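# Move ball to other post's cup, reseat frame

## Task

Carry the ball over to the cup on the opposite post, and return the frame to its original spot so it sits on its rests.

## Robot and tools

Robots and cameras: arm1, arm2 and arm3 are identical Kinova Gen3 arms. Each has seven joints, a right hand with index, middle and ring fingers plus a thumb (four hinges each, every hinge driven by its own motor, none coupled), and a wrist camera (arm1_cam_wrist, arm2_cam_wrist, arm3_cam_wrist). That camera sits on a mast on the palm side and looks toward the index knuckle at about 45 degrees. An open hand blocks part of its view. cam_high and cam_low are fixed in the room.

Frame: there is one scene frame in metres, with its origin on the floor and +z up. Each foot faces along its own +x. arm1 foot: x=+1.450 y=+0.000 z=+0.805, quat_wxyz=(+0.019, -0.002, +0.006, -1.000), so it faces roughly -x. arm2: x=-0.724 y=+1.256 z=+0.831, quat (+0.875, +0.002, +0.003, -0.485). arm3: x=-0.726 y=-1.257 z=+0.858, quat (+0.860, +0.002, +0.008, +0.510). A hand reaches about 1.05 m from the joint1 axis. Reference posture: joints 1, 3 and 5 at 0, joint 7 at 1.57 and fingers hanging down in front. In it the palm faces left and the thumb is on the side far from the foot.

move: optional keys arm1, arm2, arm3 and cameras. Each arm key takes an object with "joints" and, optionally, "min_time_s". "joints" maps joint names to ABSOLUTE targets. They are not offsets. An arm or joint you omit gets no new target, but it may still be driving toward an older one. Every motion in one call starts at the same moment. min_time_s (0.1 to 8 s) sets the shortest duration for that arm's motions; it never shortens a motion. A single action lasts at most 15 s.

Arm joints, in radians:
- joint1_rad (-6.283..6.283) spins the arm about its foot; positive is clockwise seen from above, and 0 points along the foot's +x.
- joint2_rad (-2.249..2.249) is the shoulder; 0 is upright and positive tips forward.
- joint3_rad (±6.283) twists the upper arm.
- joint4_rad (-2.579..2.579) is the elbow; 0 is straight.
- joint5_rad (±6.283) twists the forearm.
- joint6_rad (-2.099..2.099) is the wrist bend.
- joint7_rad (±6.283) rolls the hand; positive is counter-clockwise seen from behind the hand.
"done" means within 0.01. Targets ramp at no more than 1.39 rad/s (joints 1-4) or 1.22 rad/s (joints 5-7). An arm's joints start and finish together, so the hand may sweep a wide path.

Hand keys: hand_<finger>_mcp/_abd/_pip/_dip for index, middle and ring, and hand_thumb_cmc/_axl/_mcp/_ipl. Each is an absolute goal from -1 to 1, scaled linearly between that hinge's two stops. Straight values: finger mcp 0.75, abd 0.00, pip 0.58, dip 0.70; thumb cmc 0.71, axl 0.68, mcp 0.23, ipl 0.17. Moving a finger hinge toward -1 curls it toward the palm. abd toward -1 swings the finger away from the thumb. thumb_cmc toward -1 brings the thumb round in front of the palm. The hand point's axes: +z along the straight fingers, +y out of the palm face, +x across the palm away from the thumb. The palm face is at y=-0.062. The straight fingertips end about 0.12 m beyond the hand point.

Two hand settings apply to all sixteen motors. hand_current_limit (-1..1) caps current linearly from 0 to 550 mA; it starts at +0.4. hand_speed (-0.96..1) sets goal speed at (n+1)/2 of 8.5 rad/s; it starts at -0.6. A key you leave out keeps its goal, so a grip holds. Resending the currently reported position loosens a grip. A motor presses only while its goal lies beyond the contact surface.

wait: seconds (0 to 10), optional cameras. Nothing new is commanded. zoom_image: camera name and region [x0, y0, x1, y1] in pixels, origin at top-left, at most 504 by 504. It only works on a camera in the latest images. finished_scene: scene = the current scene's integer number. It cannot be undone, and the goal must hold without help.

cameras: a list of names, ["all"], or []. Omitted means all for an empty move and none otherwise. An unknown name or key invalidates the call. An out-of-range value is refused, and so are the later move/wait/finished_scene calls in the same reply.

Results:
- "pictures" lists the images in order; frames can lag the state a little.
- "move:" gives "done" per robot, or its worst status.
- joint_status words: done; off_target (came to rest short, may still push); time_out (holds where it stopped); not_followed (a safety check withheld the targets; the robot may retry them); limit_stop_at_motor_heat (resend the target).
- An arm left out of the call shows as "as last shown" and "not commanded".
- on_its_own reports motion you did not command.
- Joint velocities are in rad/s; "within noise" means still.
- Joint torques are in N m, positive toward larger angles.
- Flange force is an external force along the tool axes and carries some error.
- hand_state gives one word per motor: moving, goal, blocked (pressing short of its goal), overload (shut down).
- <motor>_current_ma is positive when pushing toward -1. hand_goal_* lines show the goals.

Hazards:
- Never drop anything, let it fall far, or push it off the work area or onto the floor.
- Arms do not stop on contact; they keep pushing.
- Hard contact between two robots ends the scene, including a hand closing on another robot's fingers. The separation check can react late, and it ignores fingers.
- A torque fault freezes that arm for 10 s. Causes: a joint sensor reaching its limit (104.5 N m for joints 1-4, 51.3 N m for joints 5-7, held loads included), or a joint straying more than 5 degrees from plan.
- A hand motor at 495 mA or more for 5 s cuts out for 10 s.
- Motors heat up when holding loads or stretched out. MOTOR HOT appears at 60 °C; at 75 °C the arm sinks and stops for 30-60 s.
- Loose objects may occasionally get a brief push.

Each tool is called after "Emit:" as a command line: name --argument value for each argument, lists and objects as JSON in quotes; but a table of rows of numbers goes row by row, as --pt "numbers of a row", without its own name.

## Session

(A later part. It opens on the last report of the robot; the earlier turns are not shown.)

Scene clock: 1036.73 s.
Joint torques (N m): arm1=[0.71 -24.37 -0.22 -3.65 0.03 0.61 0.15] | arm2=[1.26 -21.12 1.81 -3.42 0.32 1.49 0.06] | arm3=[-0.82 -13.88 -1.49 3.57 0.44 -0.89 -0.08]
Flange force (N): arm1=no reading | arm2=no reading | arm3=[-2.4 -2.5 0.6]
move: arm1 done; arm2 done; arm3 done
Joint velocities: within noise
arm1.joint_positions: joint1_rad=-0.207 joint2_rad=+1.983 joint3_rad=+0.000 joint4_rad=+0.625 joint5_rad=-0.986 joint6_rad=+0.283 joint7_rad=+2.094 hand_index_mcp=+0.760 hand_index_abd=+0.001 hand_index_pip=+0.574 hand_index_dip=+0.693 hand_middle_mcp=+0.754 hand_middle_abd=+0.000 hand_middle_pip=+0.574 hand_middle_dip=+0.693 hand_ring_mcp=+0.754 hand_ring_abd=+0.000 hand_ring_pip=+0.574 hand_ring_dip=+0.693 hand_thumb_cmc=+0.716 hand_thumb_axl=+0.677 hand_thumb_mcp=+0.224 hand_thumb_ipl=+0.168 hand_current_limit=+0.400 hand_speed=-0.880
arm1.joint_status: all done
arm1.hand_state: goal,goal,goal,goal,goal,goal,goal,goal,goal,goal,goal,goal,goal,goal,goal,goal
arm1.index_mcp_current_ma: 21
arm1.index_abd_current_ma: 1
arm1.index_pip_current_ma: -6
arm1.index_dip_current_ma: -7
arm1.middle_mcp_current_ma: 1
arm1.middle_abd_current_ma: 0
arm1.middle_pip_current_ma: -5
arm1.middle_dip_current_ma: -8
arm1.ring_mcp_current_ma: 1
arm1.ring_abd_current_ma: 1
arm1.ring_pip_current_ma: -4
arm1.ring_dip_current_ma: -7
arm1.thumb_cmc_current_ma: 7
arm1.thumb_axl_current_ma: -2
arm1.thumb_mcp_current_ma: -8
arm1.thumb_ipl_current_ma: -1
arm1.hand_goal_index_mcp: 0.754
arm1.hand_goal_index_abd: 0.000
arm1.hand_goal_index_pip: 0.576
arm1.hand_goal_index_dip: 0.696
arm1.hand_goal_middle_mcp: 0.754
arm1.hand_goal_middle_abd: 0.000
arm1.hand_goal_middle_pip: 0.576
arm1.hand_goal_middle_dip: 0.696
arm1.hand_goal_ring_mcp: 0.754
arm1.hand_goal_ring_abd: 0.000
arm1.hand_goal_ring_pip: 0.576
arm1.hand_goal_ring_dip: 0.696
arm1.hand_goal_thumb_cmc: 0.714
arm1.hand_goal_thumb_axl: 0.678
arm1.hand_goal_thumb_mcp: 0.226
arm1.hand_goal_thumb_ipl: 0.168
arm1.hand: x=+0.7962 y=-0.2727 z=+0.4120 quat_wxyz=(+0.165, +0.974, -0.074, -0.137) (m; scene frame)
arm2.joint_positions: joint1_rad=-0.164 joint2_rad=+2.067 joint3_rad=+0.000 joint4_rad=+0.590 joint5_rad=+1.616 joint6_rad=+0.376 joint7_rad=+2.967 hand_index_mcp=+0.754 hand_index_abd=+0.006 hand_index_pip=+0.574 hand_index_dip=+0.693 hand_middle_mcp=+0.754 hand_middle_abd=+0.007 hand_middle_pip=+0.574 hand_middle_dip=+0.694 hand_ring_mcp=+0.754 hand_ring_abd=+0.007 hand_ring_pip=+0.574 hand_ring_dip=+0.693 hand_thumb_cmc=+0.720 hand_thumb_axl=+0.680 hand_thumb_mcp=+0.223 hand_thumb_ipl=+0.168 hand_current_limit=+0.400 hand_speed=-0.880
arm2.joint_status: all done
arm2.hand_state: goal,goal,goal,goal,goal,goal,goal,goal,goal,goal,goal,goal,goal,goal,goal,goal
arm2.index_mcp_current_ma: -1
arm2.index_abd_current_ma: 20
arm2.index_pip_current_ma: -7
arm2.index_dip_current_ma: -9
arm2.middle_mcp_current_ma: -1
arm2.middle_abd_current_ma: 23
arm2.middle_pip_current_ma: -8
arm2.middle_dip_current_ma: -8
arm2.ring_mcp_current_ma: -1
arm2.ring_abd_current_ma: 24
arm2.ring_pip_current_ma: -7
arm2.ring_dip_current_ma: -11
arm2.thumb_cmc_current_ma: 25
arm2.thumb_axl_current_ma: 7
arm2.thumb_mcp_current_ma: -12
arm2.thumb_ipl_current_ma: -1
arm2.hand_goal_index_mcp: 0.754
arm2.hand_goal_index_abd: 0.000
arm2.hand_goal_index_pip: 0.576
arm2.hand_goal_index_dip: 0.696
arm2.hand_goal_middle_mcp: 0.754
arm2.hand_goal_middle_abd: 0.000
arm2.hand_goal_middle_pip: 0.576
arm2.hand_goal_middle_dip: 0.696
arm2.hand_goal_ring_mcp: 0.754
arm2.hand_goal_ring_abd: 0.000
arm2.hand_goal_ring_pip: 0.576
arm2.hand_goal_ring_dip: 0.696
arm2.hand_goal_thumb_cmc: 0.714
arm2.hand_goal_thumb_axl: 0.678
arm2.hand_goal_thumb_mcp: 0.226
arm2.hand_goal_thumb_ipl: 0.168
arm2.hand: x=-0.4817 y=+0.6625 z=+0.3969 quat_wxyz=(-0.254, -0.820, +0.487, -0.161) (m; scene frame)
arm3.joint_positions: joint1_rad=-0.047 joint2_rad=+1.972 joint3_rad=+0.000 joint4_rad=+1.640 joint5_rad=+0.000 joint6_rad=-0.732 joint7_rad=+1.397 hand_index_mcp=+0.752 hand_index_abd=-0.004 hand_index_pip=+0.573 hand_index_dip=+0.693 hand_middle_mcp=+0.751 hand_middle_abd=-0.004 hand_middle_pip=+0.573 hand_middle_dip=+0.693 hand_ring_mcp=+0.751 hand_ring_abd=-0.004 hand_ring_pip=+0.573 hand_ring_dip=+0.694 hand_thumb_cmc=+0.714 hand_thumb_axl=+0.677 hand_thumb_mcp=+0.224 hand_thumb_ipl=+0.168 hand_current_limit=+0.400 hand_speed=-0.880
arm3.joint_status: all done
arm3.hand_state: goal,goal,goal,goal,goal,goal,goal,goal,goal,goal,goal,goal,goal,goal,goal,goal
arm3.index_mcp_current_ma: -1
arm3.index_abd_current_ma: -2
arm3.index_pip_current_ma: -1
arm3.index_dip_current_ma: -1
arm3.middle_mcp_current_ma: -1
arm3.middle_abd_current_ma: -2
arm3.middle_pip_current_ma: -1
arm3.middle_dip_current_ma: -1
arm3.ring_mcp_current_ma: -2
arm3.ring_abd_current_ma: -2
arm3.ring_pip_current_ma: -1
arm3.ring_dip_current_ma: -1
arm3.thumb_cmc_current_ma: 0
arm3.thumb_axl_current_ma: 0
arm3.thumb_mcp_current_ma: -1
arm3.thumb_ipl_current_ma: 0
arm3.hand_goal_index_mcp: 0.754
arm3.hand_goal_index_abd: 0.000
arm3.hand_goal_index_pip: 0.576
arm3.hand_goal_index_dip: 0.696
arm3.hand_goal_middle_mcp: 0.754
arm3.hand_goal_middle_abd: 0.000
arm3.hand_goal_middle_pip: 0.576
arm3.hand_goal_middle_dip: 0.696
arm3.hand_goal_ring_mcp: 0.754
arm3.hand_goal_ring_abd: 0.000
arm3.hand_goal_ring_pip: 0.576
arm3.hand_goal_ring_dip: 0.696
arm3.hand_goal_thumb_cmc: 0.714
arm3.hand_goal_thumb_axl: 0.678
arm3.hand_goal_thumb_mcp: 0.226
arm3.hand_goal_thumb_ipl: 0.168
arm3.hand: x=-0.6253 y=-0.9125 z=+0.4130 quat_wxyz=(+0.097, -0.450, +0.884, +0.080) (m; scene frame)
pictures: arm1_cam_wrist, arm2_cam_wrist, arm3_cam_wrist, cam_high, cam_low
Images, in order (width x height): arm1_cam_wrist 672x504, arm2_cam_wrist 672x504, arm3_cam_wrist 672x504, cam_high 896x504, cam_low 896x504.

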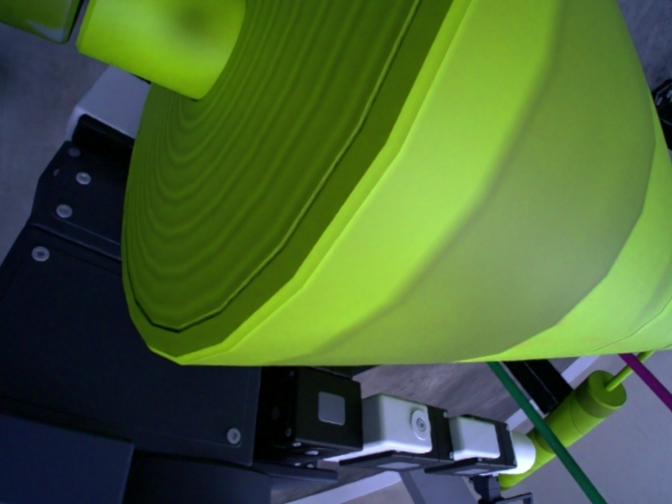

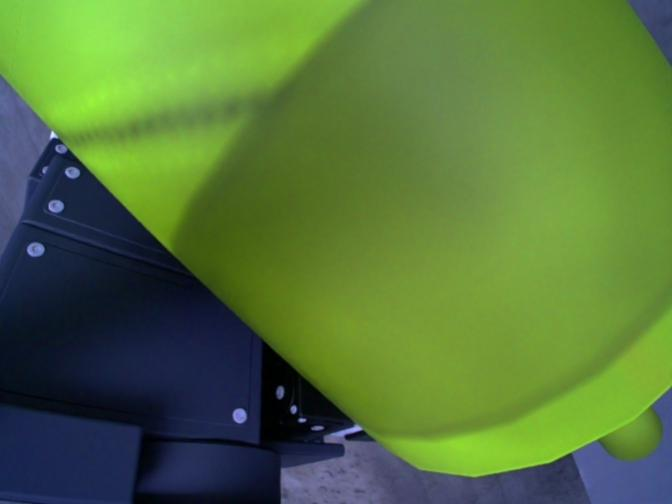

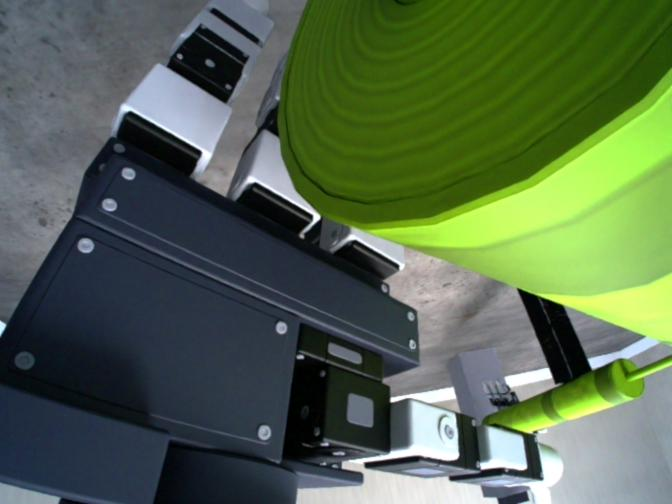

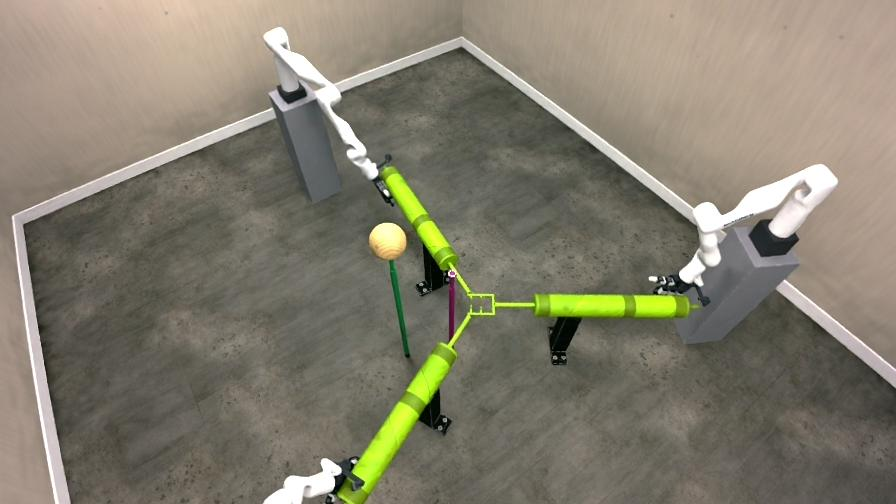

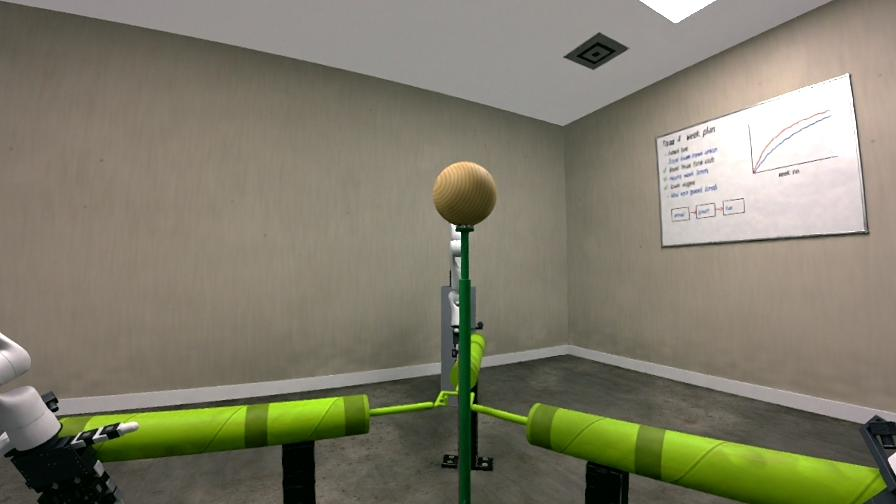

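Emit:
zoom_image --camera "cam_high" --region '[600, 240, 740, 380]'

Emit:
zoom_image --camera "cam_high" --region '[360, 150, 480, 270]'

Emit:
zoom_image --camera "cam_low" --region '[360, 330, 534, 504]'

Scaled by 3.600 from the camera's 896x504 image, which has a finer 1280x720 frame.

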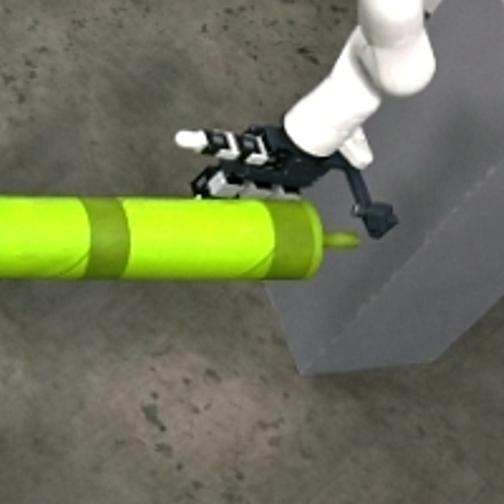

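Scaled by 4.200 from the camera's 896x504 image, which has a finer 1280x720 frame.

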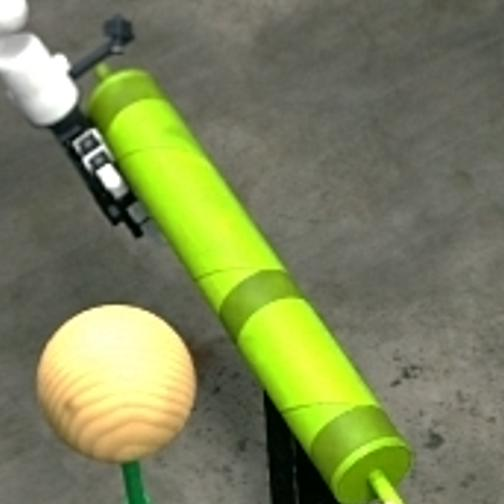

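Scaled by 2.897 from the camera's 896x504 image, which has a finer 1280x720 frame.

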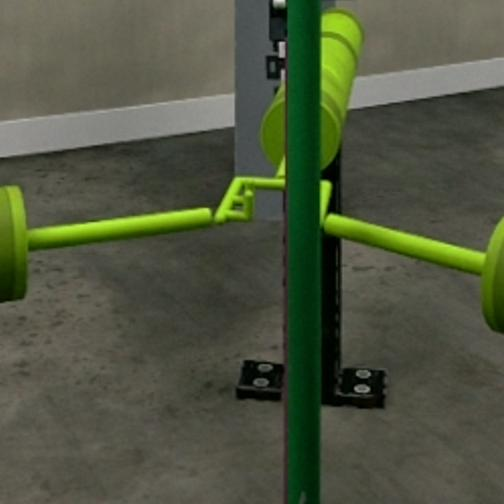

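Emit:
move --arm1 '{"joints": {"joint1_rad": -0.1797, "joint2_rad": 1.9799, "joint4_rad": 0.6362, "joint5_rad": -1.0063, "joint6_rad": 0.2907, "joint7_rad": 2.1408}, "min_time_s": 1}' --cameras '[]'

Emit:
move --arm2 '{"joints": {"joint1_rad": -0.1426, "joint2_rad": 2.0565, "joint4_rad": 0.6234, "joint5_rad": 1.6794, "joint6_rad": 0.3611, "joint7_rad": 2.917}, "min_time_s": 1.5}' --cameras '["cam_high", "cam_low"]'

Emit:
zoom_image --camera "cam_high" --region '[440, 270, 560, 390]'

Emit:
zoom_image --camera "cam_high" --region '[320, 330, 490, 500]'

Emit:
zoom_image --camera "cam_high" --region '[600, 240, 740, 380]'

Emit:
zoom_image --camera "cam_low" --region '[360, 330, 534, 504]'

Scene clock: 1062.07 s.
Joint torques (N m): arm1=[2.03 -23.84 0.57 -3.47 0.18 0.22 0.12] | arm2=[0.57 -21.58 1.55 -3.75 0.36 1.26 -0.04] | arm3=[-0.76 -13.89 -1.43 3.55 0.47 -0.9 -0.05]
Flange force (N): arm1=no reading | arm2=no reading | arm3=[-2.3 -2.2 0.6]
move: arm1 done
Joint velocities: within noise
arm1.joint_positions: joint1_rad=-0.180 joint2_rad=+1.980 joint3_rad=+0.000 joint4_rad=+0.636 joint5_rad=-1.006 joint6_rad=+0.291 joint7_rad=+2.141 hand_index_mcp=+0.760 hand_index_abd=+0.001 hand_index_pip=+0.574 hand_index_dip=+0.693 hand_middle_mcp=+0.754 hand_middle_abd=+0.000 hand_middle_pip=+0.574 hand_middle_dip=+0.693 hand_ring_mcp=+0.754 hand_ring_abd=+0.000 hand_ring_pip=+0.574 hand_ring_dip=+0.693 hand_thumb_cmc=+0.716 hand_thumb_axl=+0.677 hand_thumb_mcp=+0.224 hand_thumb_ipl=+0.168 hand_current_limit=+0.400 hand_speed=-0.880
arm1.joint_status: all done
arm1.hand_state: goal,goal,goal,goal,goal,goal,goal,goal,goal,goal,goal,goal,goal,goal,goal,goal
arm1.index_mcp_current_ma: 21
arm1.index_abd_current_ma: 1
arm1.index_pip_current_ma: -6
arm1.index_dip_current_ma: -7
arm1.middle_mcp_current_ma: 1
arm1.middle_abd_current_ma: 0
arm1.middle_pip_current_ma: -5
arm1.middle_dip_current_ma: -8
arm1.ring_mcp_current_ma: 1
arm1.ring_abd_current_ma: 1
arm1.ring_pip_current_ma: -4
arm1.ring_dip_current_ma: -7
arm1.thumb_cmc_current_ma: 7
arm1.thumb_axl_current_ma: -2
arm1.thumb_mcp_current_ma: -8
arm1.thumb_ipl_current_ma: -1
arm1.hand_goal_index_mcp: 0.754
arm1.hand_goal_index_abd: 0.000
arm1.hand_goal_index_pip: 0.576
arm1.hand_goal_index_dip: 0.696
arm1.hand_goal_middle_mcp: 0.754
arm1.hand_goal_middle_abd: 0.000
arm1.hand_goal_middle_pip: 0.576
arm1.hand_goal_middle_dip: 0.696
arm1.hand_goal_ring_mcp: 0.754
arm1.hand_goal_ring_abd: 0.000
arm1.hand_goal_ring_pip: 0.576
arm1.hand_goal_ring_dip: 0.696
arm1.hand_goal_thumb_cmc: 0.714
arm1.hand_goal_thumb_axl: 0.678
arm1.hand_goal_thumb_mcp: 0.226
arm1.hand_goal_thumb_ipl: 0.168
arm1.hand: x=+0.7953 y=-0.2576 z=+0.4119 quat_wxyz=(+0.165, +0.974, -0.074, -0.137) (m; scene frame)
arm2.joint_positions: joint1_rad=-0.164 joint2_rad=+2.067 joint3_rad=+0.000 joint4_rad=+0.590 joint5_rad=+1.616 joint6_rad=+0.376 joint7_rad=+2.967 hand_index_mcp=+0.754 hand_index_abd=+0.006 hand_index_pip=+0.574 hand_index_dip=+0.693 hand_middle_mcp=+0.754 hand_middle_abd=+0.007 hand_middle_pip=+0.574 hand_middle_dip=+0.694 hand_ring_mcp=+0.754 hand_ring_abd=+0.007 hand_ring_pip=+0.574 hand_ring_dip=+0.693 hand_thumb_cmc=+0.720 hand_thumb_axl=+0.680 hand_thumb_mcp=+0.223 hand_thumb_ipl=+0.168 hand_current_limit=+0.400 hand_speed=-0.880
arm2.joint_status: not commanded
arm2.hand_state: goal,goal,goal,goal,goal,goal,goal,goal,goal,goal,goal,goal,goal,goal,goal,goal
arm2.index_mcp_current_ma: -1
arm2.index_abd_current_ma: 20
arm2.index_pip_current_ma: -7
arm2.index_dip_current_ma: -9
arm2.middle_mcp_current_ma: -1
arm2.middle_abd_current_ma: 23
arm2.middle_pip_current_ma: -8
arm2.middle_dip_current_ma: -8
arm2.ring_mcp_current_ma: -1
arm2.ring_abd_current_ma: 24
arm2.ring_pip_current_ma: -7
arm2.ring_dip_current_ma: -11
arm2.thumb_cmc_current_ma: 25
arm2.thumb_axl_current_ma: 7
arm2.thumb_mcp_current_ma: -12
arm2.thumb_ipl_current_ma: -1
arm2.hand_goal_index_mcp: 0.754
arm2.hand_goal_index_abd: 0.000
arm2.hand_goal_index_pip: 0.576
arm2.hand_goal_index_dip: 0.696
arm2.hand_goal_middle_mcp: 0.754
arm2.hand_goal_middle_abd: 0.000
arm2.hand_goal_middle_pip: 0.576
arm2.hand_goal_middle_dip: 0.696
arm2.hand_goal_ring_mcp: 0.754
arm2.hand_goal_ring_abd: 0.000
arm2.hand_goal_ring_pip: 0.576
arm2.hand_goal_ring_dip: 0.696
arm2.hand_goal_thumb_cmc: 0.714
arm2.hand_goal_thumb_axl: 0.678
arm2.hand_goal_thumb_mcp: 0.226
arm2.hand_goal_thumb_ipl: 0.168
arm2.hand: x=-0.4817 y=+0.6625 z=+0.3969 quat_wxyz=(-0.254, -0.820, +0.487, -0.161) (m; scene frame)
arm3: as last shown
pictures: none
No camera images: "cameras" was empty.

Scene clock: 1063.87 s.
Joint torques (N m): arm1=[2 -23.87 0.6 -3.45 0.17 0.24 0.22] | arm2=[0.6 -21.41 1.58 -3.58 0.32 1.3 0] | arm3=[-0.91 -13.94 -1.49 3.51 0.42 -0.92 -0.05]
Flange force (N): arm1=no reading | arm2=no reading | arm3=[-2.4 -2.8 0.6]
move: arm2 done
Joint velocities: within noise
arm1.joint_positions: joint1_rad=-0.180 joint2_rad=+1.980 joint3_rad=+0.000 joint4_rad=+0.636 joint5_rad=-1.006 joint6_rad=+0.291 joint7_rad=+2.141 hand_index_mcp=+0.760 hand_index_abd=+0.001 hand_index_pip=+0.574 hand_index_dip=+0.693 hand_middle_mcp=+0.754 hand_middle_abd=+0.000 hand_middle_pip=+0.574 hand_middle_dip=+0.693 hand_ring_mcp=+0.754 hand_ring_abd=+0.000 hand_ring_pip=+0.574 hand_ring_dip=+0.693 hand_thumb_cmc=+0.716 hand_thumb_axl=+0.677 hand_thumb_mcp=+0.224 hand_thumb_ipl=+0.168 hand_current_limit=+0.400 hand_speed=-0.880
arm1.joint_status: not commanded
arm1.hand_state: goal,goal,goal,goal,goal,goal,goal,goal,goal,goal,goal,goal,goal,goal,goal,goal
arm1.index_mcp_current_ma: 21
arm1.index_abd_current_ma: 1
arm1.index_pip_current_ma: -6
arm1.index_dip_current_ma: -7
arm1.middle_mcp_current_ma: 1
arm1.middle_abd_current_ma: 0
arm1.middle_pip_current_ma: -5
arm1.middle_dip_current_ma: -8
arm1.ring_mcp_current_ma: 1
arm1.ring_abd_current_ma: 1
arm1.ring_pip_current_ma: -4
arm1.ring_dip_current_ma: -7
arm1.thumb_cmc_current_ma: 7
arm1.thumb_axl_current_ma: -2
arm1.thumb_mcp_current_ma: -8
arm1.thumb_ipl_current_ma: -1
arm1.hand_goal_index_mcp: 0.754
arm1.hand_goal_index_abd: 0.000
arm1.hand_goal_index_pip: 0.576
arm1.hand_goal_index_dip: 0.696
arm1.hand_goal_middle_mcp: 0.754
arm1.hand_goal_middle_abd: 0.000
arm1.hand_goal_middle_pip: 0.576
arm1.hand_goal_middle_dip: 0.696
arm1.hand_goal_ring_mcp: 0.754
arm1.hand_goal_ring_abd: 0.000
arm1.hand_goal_ring_pip: 0.576
arm1.hand_goal_ring_dip: 0.696
arm1.hand_goal_thumb_cmc: 0.714
arm1.hand_goal_thumb_axl: 0.678
arm1.hand_goal_thumb_mcp: 0.226
arm1.hand_goal_thumb_ipl: 0.168
arm1.hand: x=+0.7953 y=-0.2575 z=+0.4119 quat_wxyz=(+0.165, +0.974, -0.074, -0.137) (m; scene frame)
arm2.joint_positions: joint1_rad=-0.143 joint2_rad=+2.056 joint3_rad=+0.000 joint4_rad=+0.623 joint5_rad=+1.679 joint6_rad=+0.361 joint7_rad=+2.917 hand_index_mcp=+0.754 hand_index_abd=+0.006 hand_index_pip=+0.574 hand_index_dip=+0.693 hand_middle_mcp=+0.754 hand_middle_abd=+0.007 hand_middle_pip=+0.574 hand_middle_dip=+0.694 hand_ring_mcp=+0.754 hand_ring_abd=+0.007 hand_ring_pip=+0.574 hand_ring_dip=+0.693 hand_thumb_cmc=+0.720 hand_thumb_axl=+0.680 hand_thumb_mcp=+0.223 hand_thumb_ipl=+0.168 hand_current_limit=+0.400 hand_speed=-0.880
arm2.joint_status: all done
arm2.hand_state: goal,goal,goal,goal,goal,goal,goal,goal,goal,goal,goal,goal,goal,goal,goal,goal
arm2.index_mcp_current_ma: -1
arm2.index_abd_current_ma: 20
arm2.index_pip_current_ma: -7
arm2.index_dip_current_ma: -9
arm2.middle_mcp_current_ma: -1
arm2.middle_abd_current_ma: 23
arm2.middle_pip_current_ma: -8
arm2.middle_dip_current_ma: -8
arm2.ring_mcp_current_ma: -1
arm2.ring_abd_current_ma: 24
arm2.ring_pip_current_ma: -7
arm2.ring_dip_current_ma: -11
arm2.thumb_cmc_current_ma: 25
arm2.thumb_axl_current_ma: 7
arm2.thumb_mcp_current_ma: -12
arm2.thumb_ipl_current_ma: -1
arm2.hand_goal_index_mcp: 0.754
arm2.hand_goal_index_abd: 0.000
arm2.hand_goal_index_pip: 0.576
arm2.hand_goal_index_dip: 0.696
arm2.hand_goal_middle_mcp: 0.754
arm2.hand_goal_middle_abd: 0.000
arm2.hand_goal_middle_pip: 0.576
arm2.hand_goal_middle_dip: 0.696
arm2.hand_goal_ring_mcp: 0.754
arm2.hand_goal_ring_abd: 0.000
arm2.hand_goal_ring_pip: 0.576
arm2.hand_goal_ring_dip: 0.696
arm2.hand_goal_thumb_cmc: 0.714
arm2.hand_goal_thumb_axl: 0.678
arm2.hand_goal_thumb_mcp: 0.226
arm2.hand_goal_thumb_ipl: 0.168
arm2.hand: x=-0.4925 y=+0.6610 z=+0.3957 quat_wxyz=(-0.250, -0.822, +0.487, -0.160) (m; scene frame)
arm3: as last shown
pictures: cam_high, cam_low
Images, in order (width x height): cam_high 896x504, cam_low 896x504.

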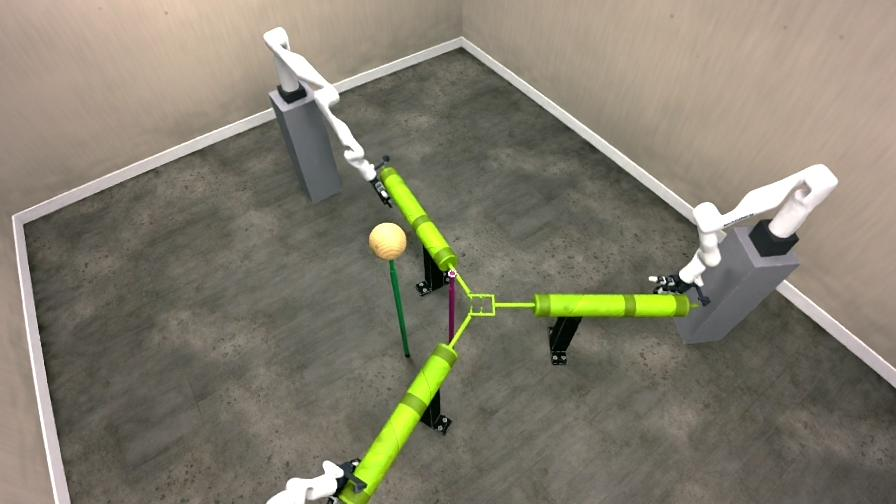

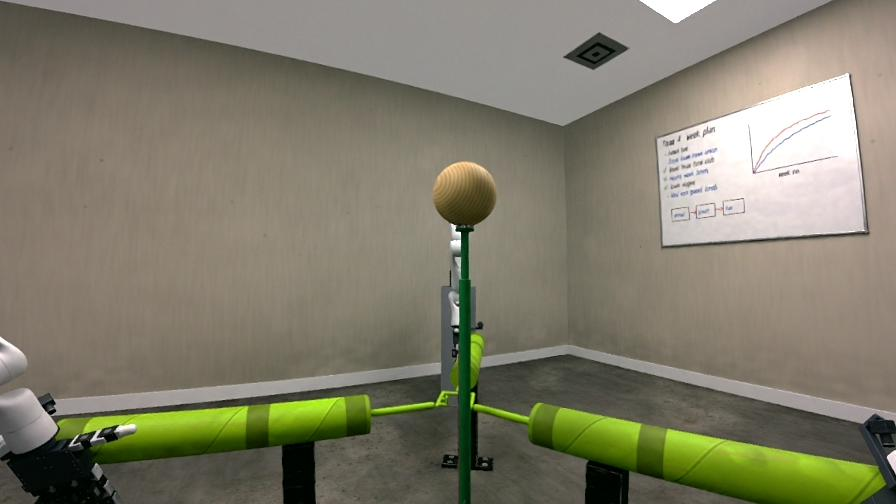

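Scaled by 4.200 from the camera's 896x504 image, which has a finer 1280x720 frame.

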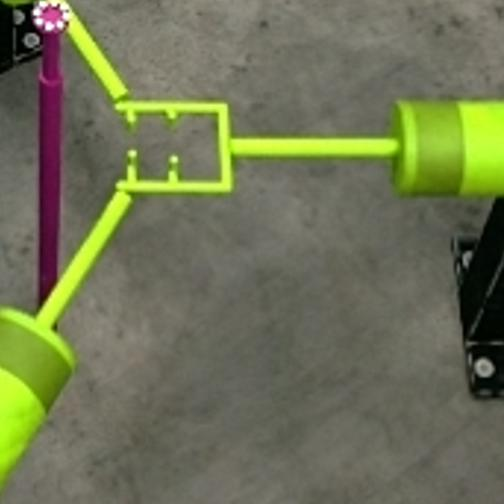

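Scaled by 2.965 from the camera's 896x504 image, which has a finer 1280x720 frame.

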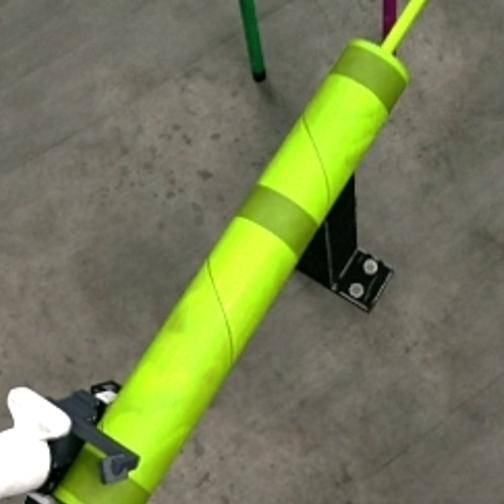

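Scaled by 3.600 from the camera's 896x504 image, which has a finer 1280x720 frame.

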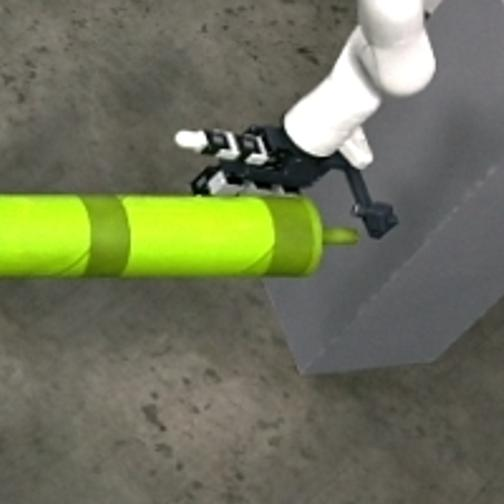

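Scaled by 2.897 from the camera's 896x504 image, which has a finer 1280x720 frame.

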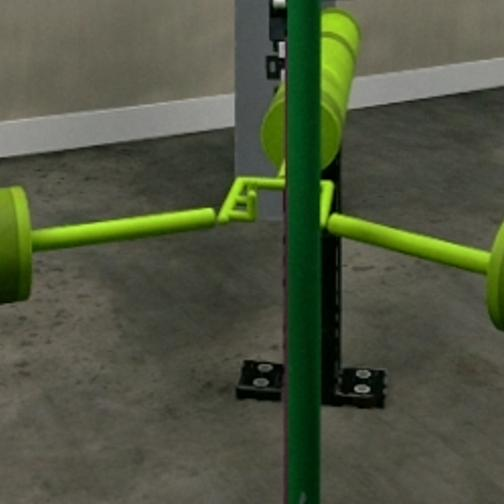

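Emit:
move --arm1 '{"joints": {"joint1_rad": -0.0976, "joint2_rad": 1.9705, "joint4_rad": 0.669, "joint5_rad": -1.0681, "joint6_rad": 0.3135, "joint7_rad": 2.2803}, "min_time_s": 2}' --arm2 '{"joints": {"joint1_rad": -0.3045, "joint2_rad": 2.1367, "joint4_rad": 0.369, "joint5_rad": 1.1933, "joint6_rad": 0.4762, "joint7_rad": 3.2987}, "min_time_s": 3}' --arm3 '{"joints": {"joint1_rad": 0.06, "joint2_rad": 1.9702, "joint4_rad": 1.6512, "joint5_rad": 0, "joint6_rad": -0.7416, "joint7_rad": 1.5076}, "min_time_s": 2}' --cameras '["all"]'

Emit:
zoom_image --camera "cam_high" --region '[440, 270, 560, 390]'

Emit:
zoom_image --camera "cam_low" --region '[360, 330, 534, 504]'

Emit:
zoom_image --camera "cam_high" --region '[600, 240, 740, 380]'

Emit:
zoom_image --camera "cam_low" --region '[200, 360, 400, 504]'

Emit:
zoom_image --camera "cam_low" --region '[520, 380, 720, 504]'

Scene clock: 1074.00 s.
Joint torques (N m): arm1=[1.98 -23.7 0.57 -3.19 0.11 0.41 0.2] | arm2=[-0.11 -22.14 1.28 -4.94 0.58 0.56 -0.13] | arm3=[-0.82 -13.91 -1.45 3.65 0.39 -0.9 -0.06]
Flange force (N): arm1=no reading | arm2=no reading | arm3=[-2.0 -3.0 0.9]
move: arm1 done; arm2 done; arm3 done
Joint velocities: within noise
arm1.joint_positions: joint1_rad=-0.098 joint2_rad=+1.971 joint3_rad=+0.000 joint4_rad=+0.669 joint5_rad=-1.068 joint6_rad=+0.313 joint7_rad=+2.280 hand_index_mcp=+0.760 hand_index_abd=+0.001 hand_index_pip=+0.574 hand_index_dip=+0.693 hand_middle_mcp=+0.754 hand_middle_abd=+0.000 hand_middle_pip=+0.574 hand_middle_dip=+0.693 hand_ring_mcp=+0.754 hand_ring_abd=+0.000 hand_ring_pip=+0.574 hand_ring_dip=+0.693 hand_thumb_cmc=+0.716 hand_thumb_axl=+0.677 hand_thumb_mcp=+0.224 hand_thumb_ipl=+0.168 hand_current_limit=+0.400 hand_speed=-0.880
arm1.joint_status: all done
arm1.hand_state: goal,goal,goal,goal,goal,goal,goal,goal,goal,goal,goal,goal,goal,goal,goal,goal
arm1.index_mcp_current_ma: 21
arm1.index_abd_current_ma: 1
arm1.index_pip_current_ma: -6
arm1.index_dip_current_ma: -7
arm1.middle_mcp_current_ma: 1
arm1.middle_abd_current_ma: 0
arm1.middle_pip_current_ma: -5
arm1.middle_dip_current_ma: -8
arm1.ring_mcp_current_ma: 1
arm1.ring_abd_current_ma: 1
arm1.ring_pip_current_ma: -4
arm1.ring_dip_current_ma: -7
arm1.thumb_cmc_current_ma: 7
arm1.thumb_axl_current_ma: -2
arm1.thumb_mcp_current_ma: -8
arm1.thumb_ipl_current_ma: -1
arm1.hand_goal_index_mcp: 0.754
arm1.hand_goal_index_abd: 0.000
arm1.hand_goal_index_pip: 0.576
arm1.hand_goal_index_dip: 0.696
arm1.hand_goal_middle_mcp: 0.754
arm1.hand_goal_middle_abd: 0.000
arm1.hand_goal_middle_pip: 0.576
arm1.hand_goal_middle_dip: 0.696
arm1.hand_goal_ring_mcp: 0.754
arm1.hand_goal_ring_abd: 0.000
arm1.hand_goal_ring_pip: 0.576
arm1.hand_goal_ring_dip: 0.696
arm1.hand_goal_thumb_cmc: 0.714
arm1.hand_goal_thumb_axl: 0.678
arm1.hand_goal_thumb_mcp: 0.226
arm1.hand_goal_thumb_ipl: 0.168
arm1.hand: x=+0.7941 y=-0.2128 z=+0.4126 quat_wxyz=(+0.165, +0.974, -0.074, -0.137) (m; scene frame)
arm2.joint_positions: joint1_rad=-0.304 joint2_rad=+2.137 joint3_rad=+0.000 joint4_rad=+0.369 joint5_rad=+1.193 joint6_rad=+0.476 joint7_rad=+3.299 hand_index_mcp=+0.754 hand_index_abd=+0.006 hand_index_pip=+0.574 hand_index_dip=+0.693 hand_middle_mcp=+0.754 hand_middle_abd=+0.007 hand_middle_pip=+0.574 hand_middle_dip=+0.694 hand_ring_mcp=+0.754 hand_ring_abd=+0.007 hand_ring_pip=+0.574 hand_ring_dip=+0.693 hand_thumb_cmc=+0.720 hand_thumb_axl=+0.680 hand_thumb_mcp=+0.223 hand_thumb_ipl=+0.168 hand_current_limit=+0.400 hand_speed=-0.880
arm2.joint_status: all done
arm2.hand_state: goal,goal,goal,goal,goal,goal,goal,goal,goal,goal,goal,goal,goal,goal,goal,goal
arm2.index_mcp_current_ma: -1
arm2.index_abd_current_ma: 20
arm2.index_pip_current_ma: -7
arm2.index_dip_current_ma: -9
arm2.middle_mcp_current_ma: -1
arm2.middle_abd_current_ma: 23
arm2.middle_pip_current_ma: -8
arm2.middle_dip_current_ma: -8
arm2.ring_mcp_current_ma: -1
arm2.ring_abd_current_ma: 24
arm2.ring_pip_current_ma: -7
arm2.ring_dip_current_ma: -11
arm2.thumb_cmc_current_ma: 24
arm2.thumb_axl_current_ma: 7
arm2.thumb_mcp_current_ma: -12
arm2.thumb_ipl_current_ma: -1
arm2.hand_goal_index_mcp: 0.754
arm2.hand_goal_index_abd: 0.000
arm2.hand_goal_index_pip: 0.576
arm2.hand_goal_index_dip: 0.696
arm2.hand_goal_middle_mcp: 0.754
arm2.hand_goal_middle_abd: 0.000
arm2.hand_goal_middle_pip: 0.576
arm2.hand_goal_middle_dip: 0.696
arm2.hand_goal_ring_mcp: 0.754
arm2.hand_goal_ring_abd: 0.000
arm2.hand_goal_ring_pip: 0.576
arm2.hand_goal_ring_dip: 0.696
arm2.hand_goal_thumb_cmc: 0.714
arm2.hand_goal_thumb_axl: 0.678
arm2.hand_goal_thumb_mcp: 0.226
arm2.hand_goal_thumb_ipl: 0.168
arm2.hand: x=-0.4090 y=+0.6952 z=+0.3968 quat_wxyz=(-0.254, -0.820, +0.487, -0.161) (m; scene frame)
arm3.joint_positions: joint1_rad=+0.060 joint2_rad=+1.970 joint3_rad=+0.000 joint4_rad=+1.651 joint5_rad=+0.000 joint6_rad=-0.742 joint7_rad=+1.508 hand_index_mcp=+0.752 hand_index_abd=-0.004 hand_index_pip=+0.573 hand_index_dip=+0.693 hand_middle_mcp=+0.751 hand_middle_abd=-0.004 hand_middle_pip=+0.573 hand_middle_dip=+0.693 hand_ring_mcp=+0.751 hand_ring_abd=-0.004 hand_ring_pip=+0.573 hand_ring_dip=+0.694 hand_thumb_cmc=+0.714 hand_thumb_axl=+0.677 hand_thumb_mcp=+0.224 hand_thumb_ipl=+0.168 hand_current_limit=+0.400 hand_speed=-0.880
arm3.joint_status: all done
arm3.hand_state: goal,goal,goal,goal,goal,goal,goal,goal,goal,goal,goal,goal,goal,goal,goal,goal
arm3.index_mcp_current_ma: -1
arm3.index_abd_current_ma: -2
arm3.index_pip_current_ma: -1
arm3.index_dip_current_ma: -1
arm3.middle_mcp_current_ma: -1
arm3.middle_abd_current_ma: -2
arm3.middle_pip_current_ma: -1
arm3.middle_dip_current_ma: -1
arm3.ring_mcp_current_ma: -2
arm3.ring_abd_current_ma: -2
arm3.ring_pip_current_ma: -1
arm3.ring_dip_current_ma: -1
arm3.thumb_cmc_current_ma: 0
arm3.thumb_axl_current_ma: 0
arm3.thumb_mcp_current_ma: -1
arm3.thumb_ipl_current_ma: 0
arm3.hand_goal_index_mcp: 0.754
arm3.hand_goal_index_abd: 0.000
arm3.hand_goal_index_pip: 0.576
arm3.hand_goal_index_dip: 0.696
arm3.hand_goal_middle_mcp: 0.754
arm3.hand_goal_middle_abd: 0.000
arm3.hand_goal_middle_pip: 0.576
arm3.hand_goal_middle_dip: 0.696
arm3.hand_goal_ring_mcp: 0.754
arm3.hand_goal_ring_abd: 0.000
arm3.hand_goal_ring_pip: 0.576
arm3.hand_goal_ring_dip: 0.696
arm3.hand_goal_thumb_cmc: 0.714
arm3.hand_goal_thumb_axl: 0.678
arm3.hand_goal_thumb_mcp: 0.226
arm3.hand_goal_thumb_ipl: 0.168
arm3.hand: x=-0.5978 y=-0.9334 z=+0.4125 quat_wxyz=(+0.104, -0.452, +0.883, +0.068) (m; scene frame)
pictures: arm1_cam_wrist, arm2_cam_wrist, arm3_cam_wrist, cam_high, cam_low
Images, in order (width x height): arm1_cam_wrist 672x504, arm2_cam_wrist 672x504, arm3_cam_wrist 672x504, cam_high 896x504, cam_low 896x504.

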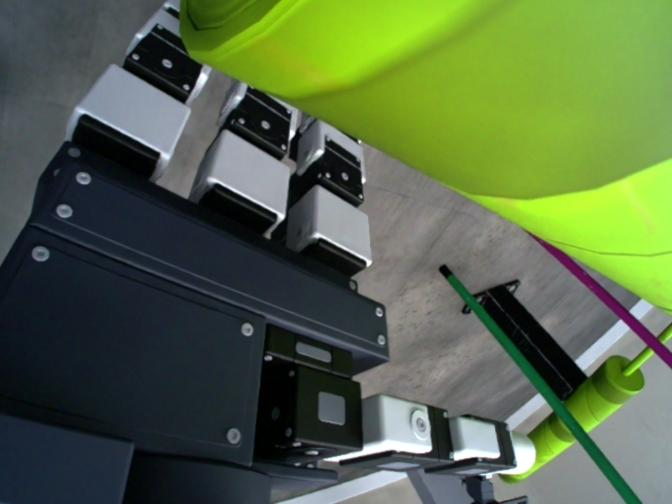

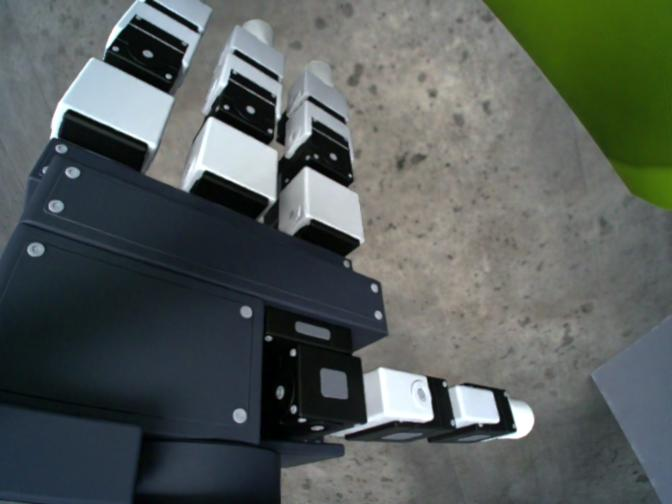

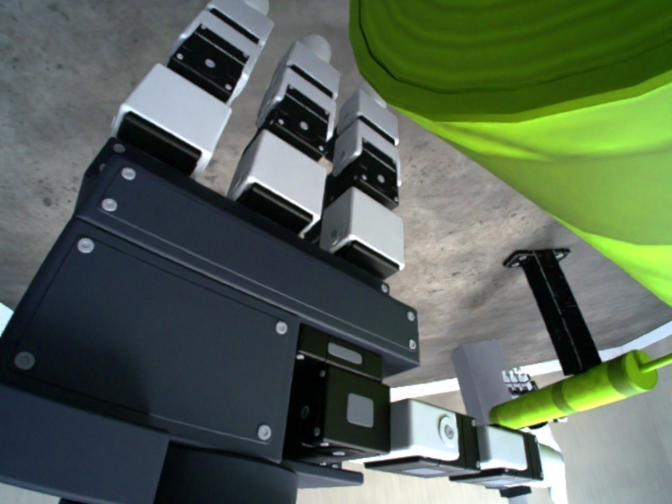

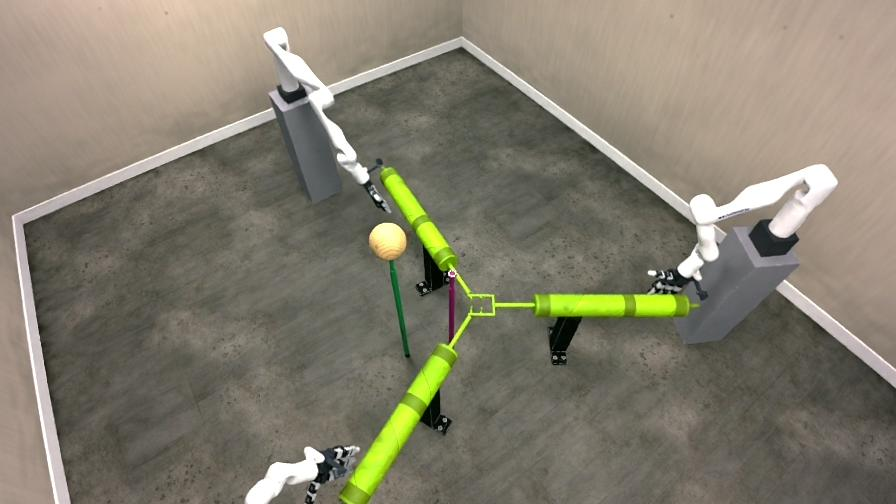

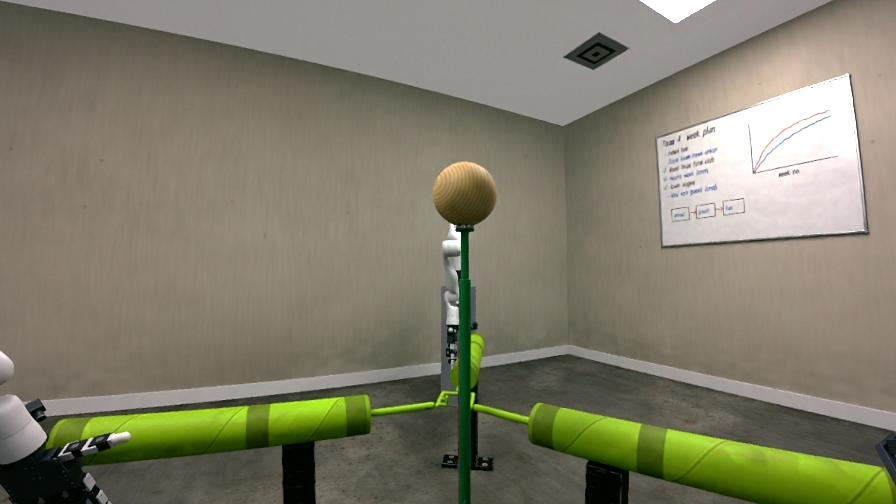

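Scaled by 4.200 from the camera's 896x504 image, which has a finer 1280x720 frame.

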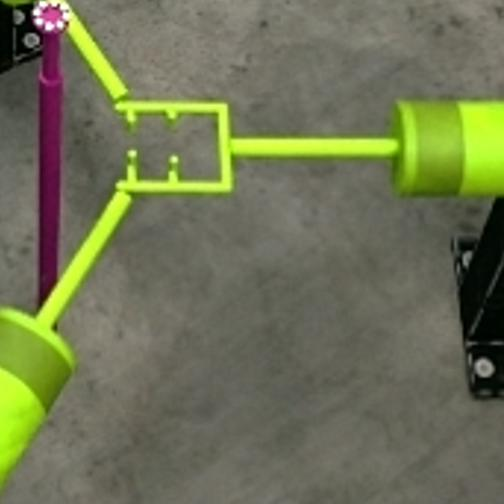

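Scaled by 2.897 from the camera's 896x504 image, which has a finer 1280x720 frame.

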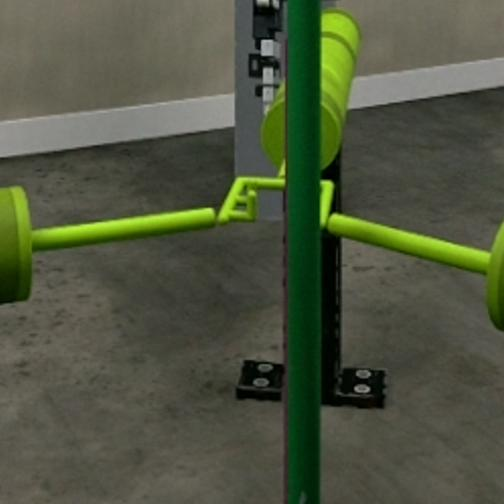

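Scaled by 3.600 from the camera's 896x504 image, which has a finer 1280x720 frame.

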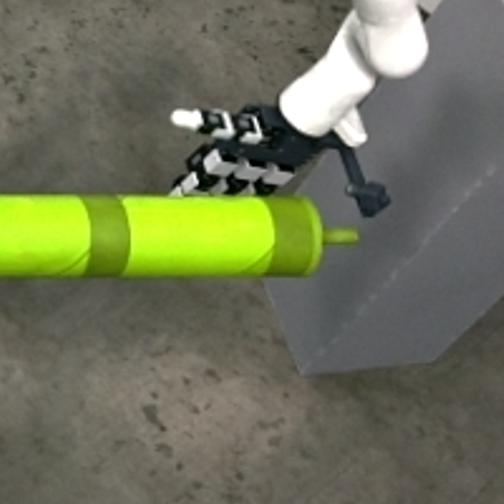

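Scaled by 2.520 from the camera's 896x504 image, which has a finer 1280x720 frame.

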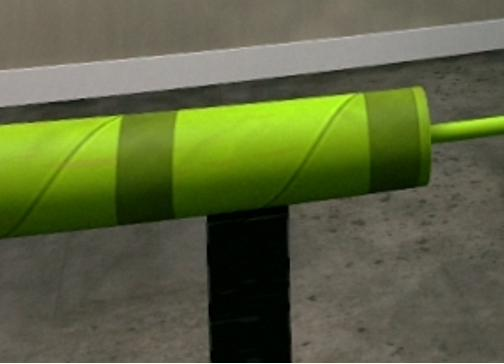

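Scaled by 2.520 from the camera's 896x504 image, which has a finer 1280x720 frame.

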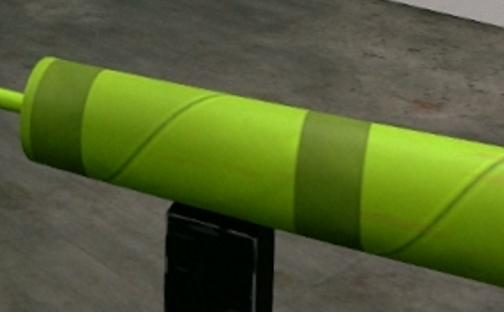

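Emit:
finished_scene --scene 2

The scene is finished: the task was done.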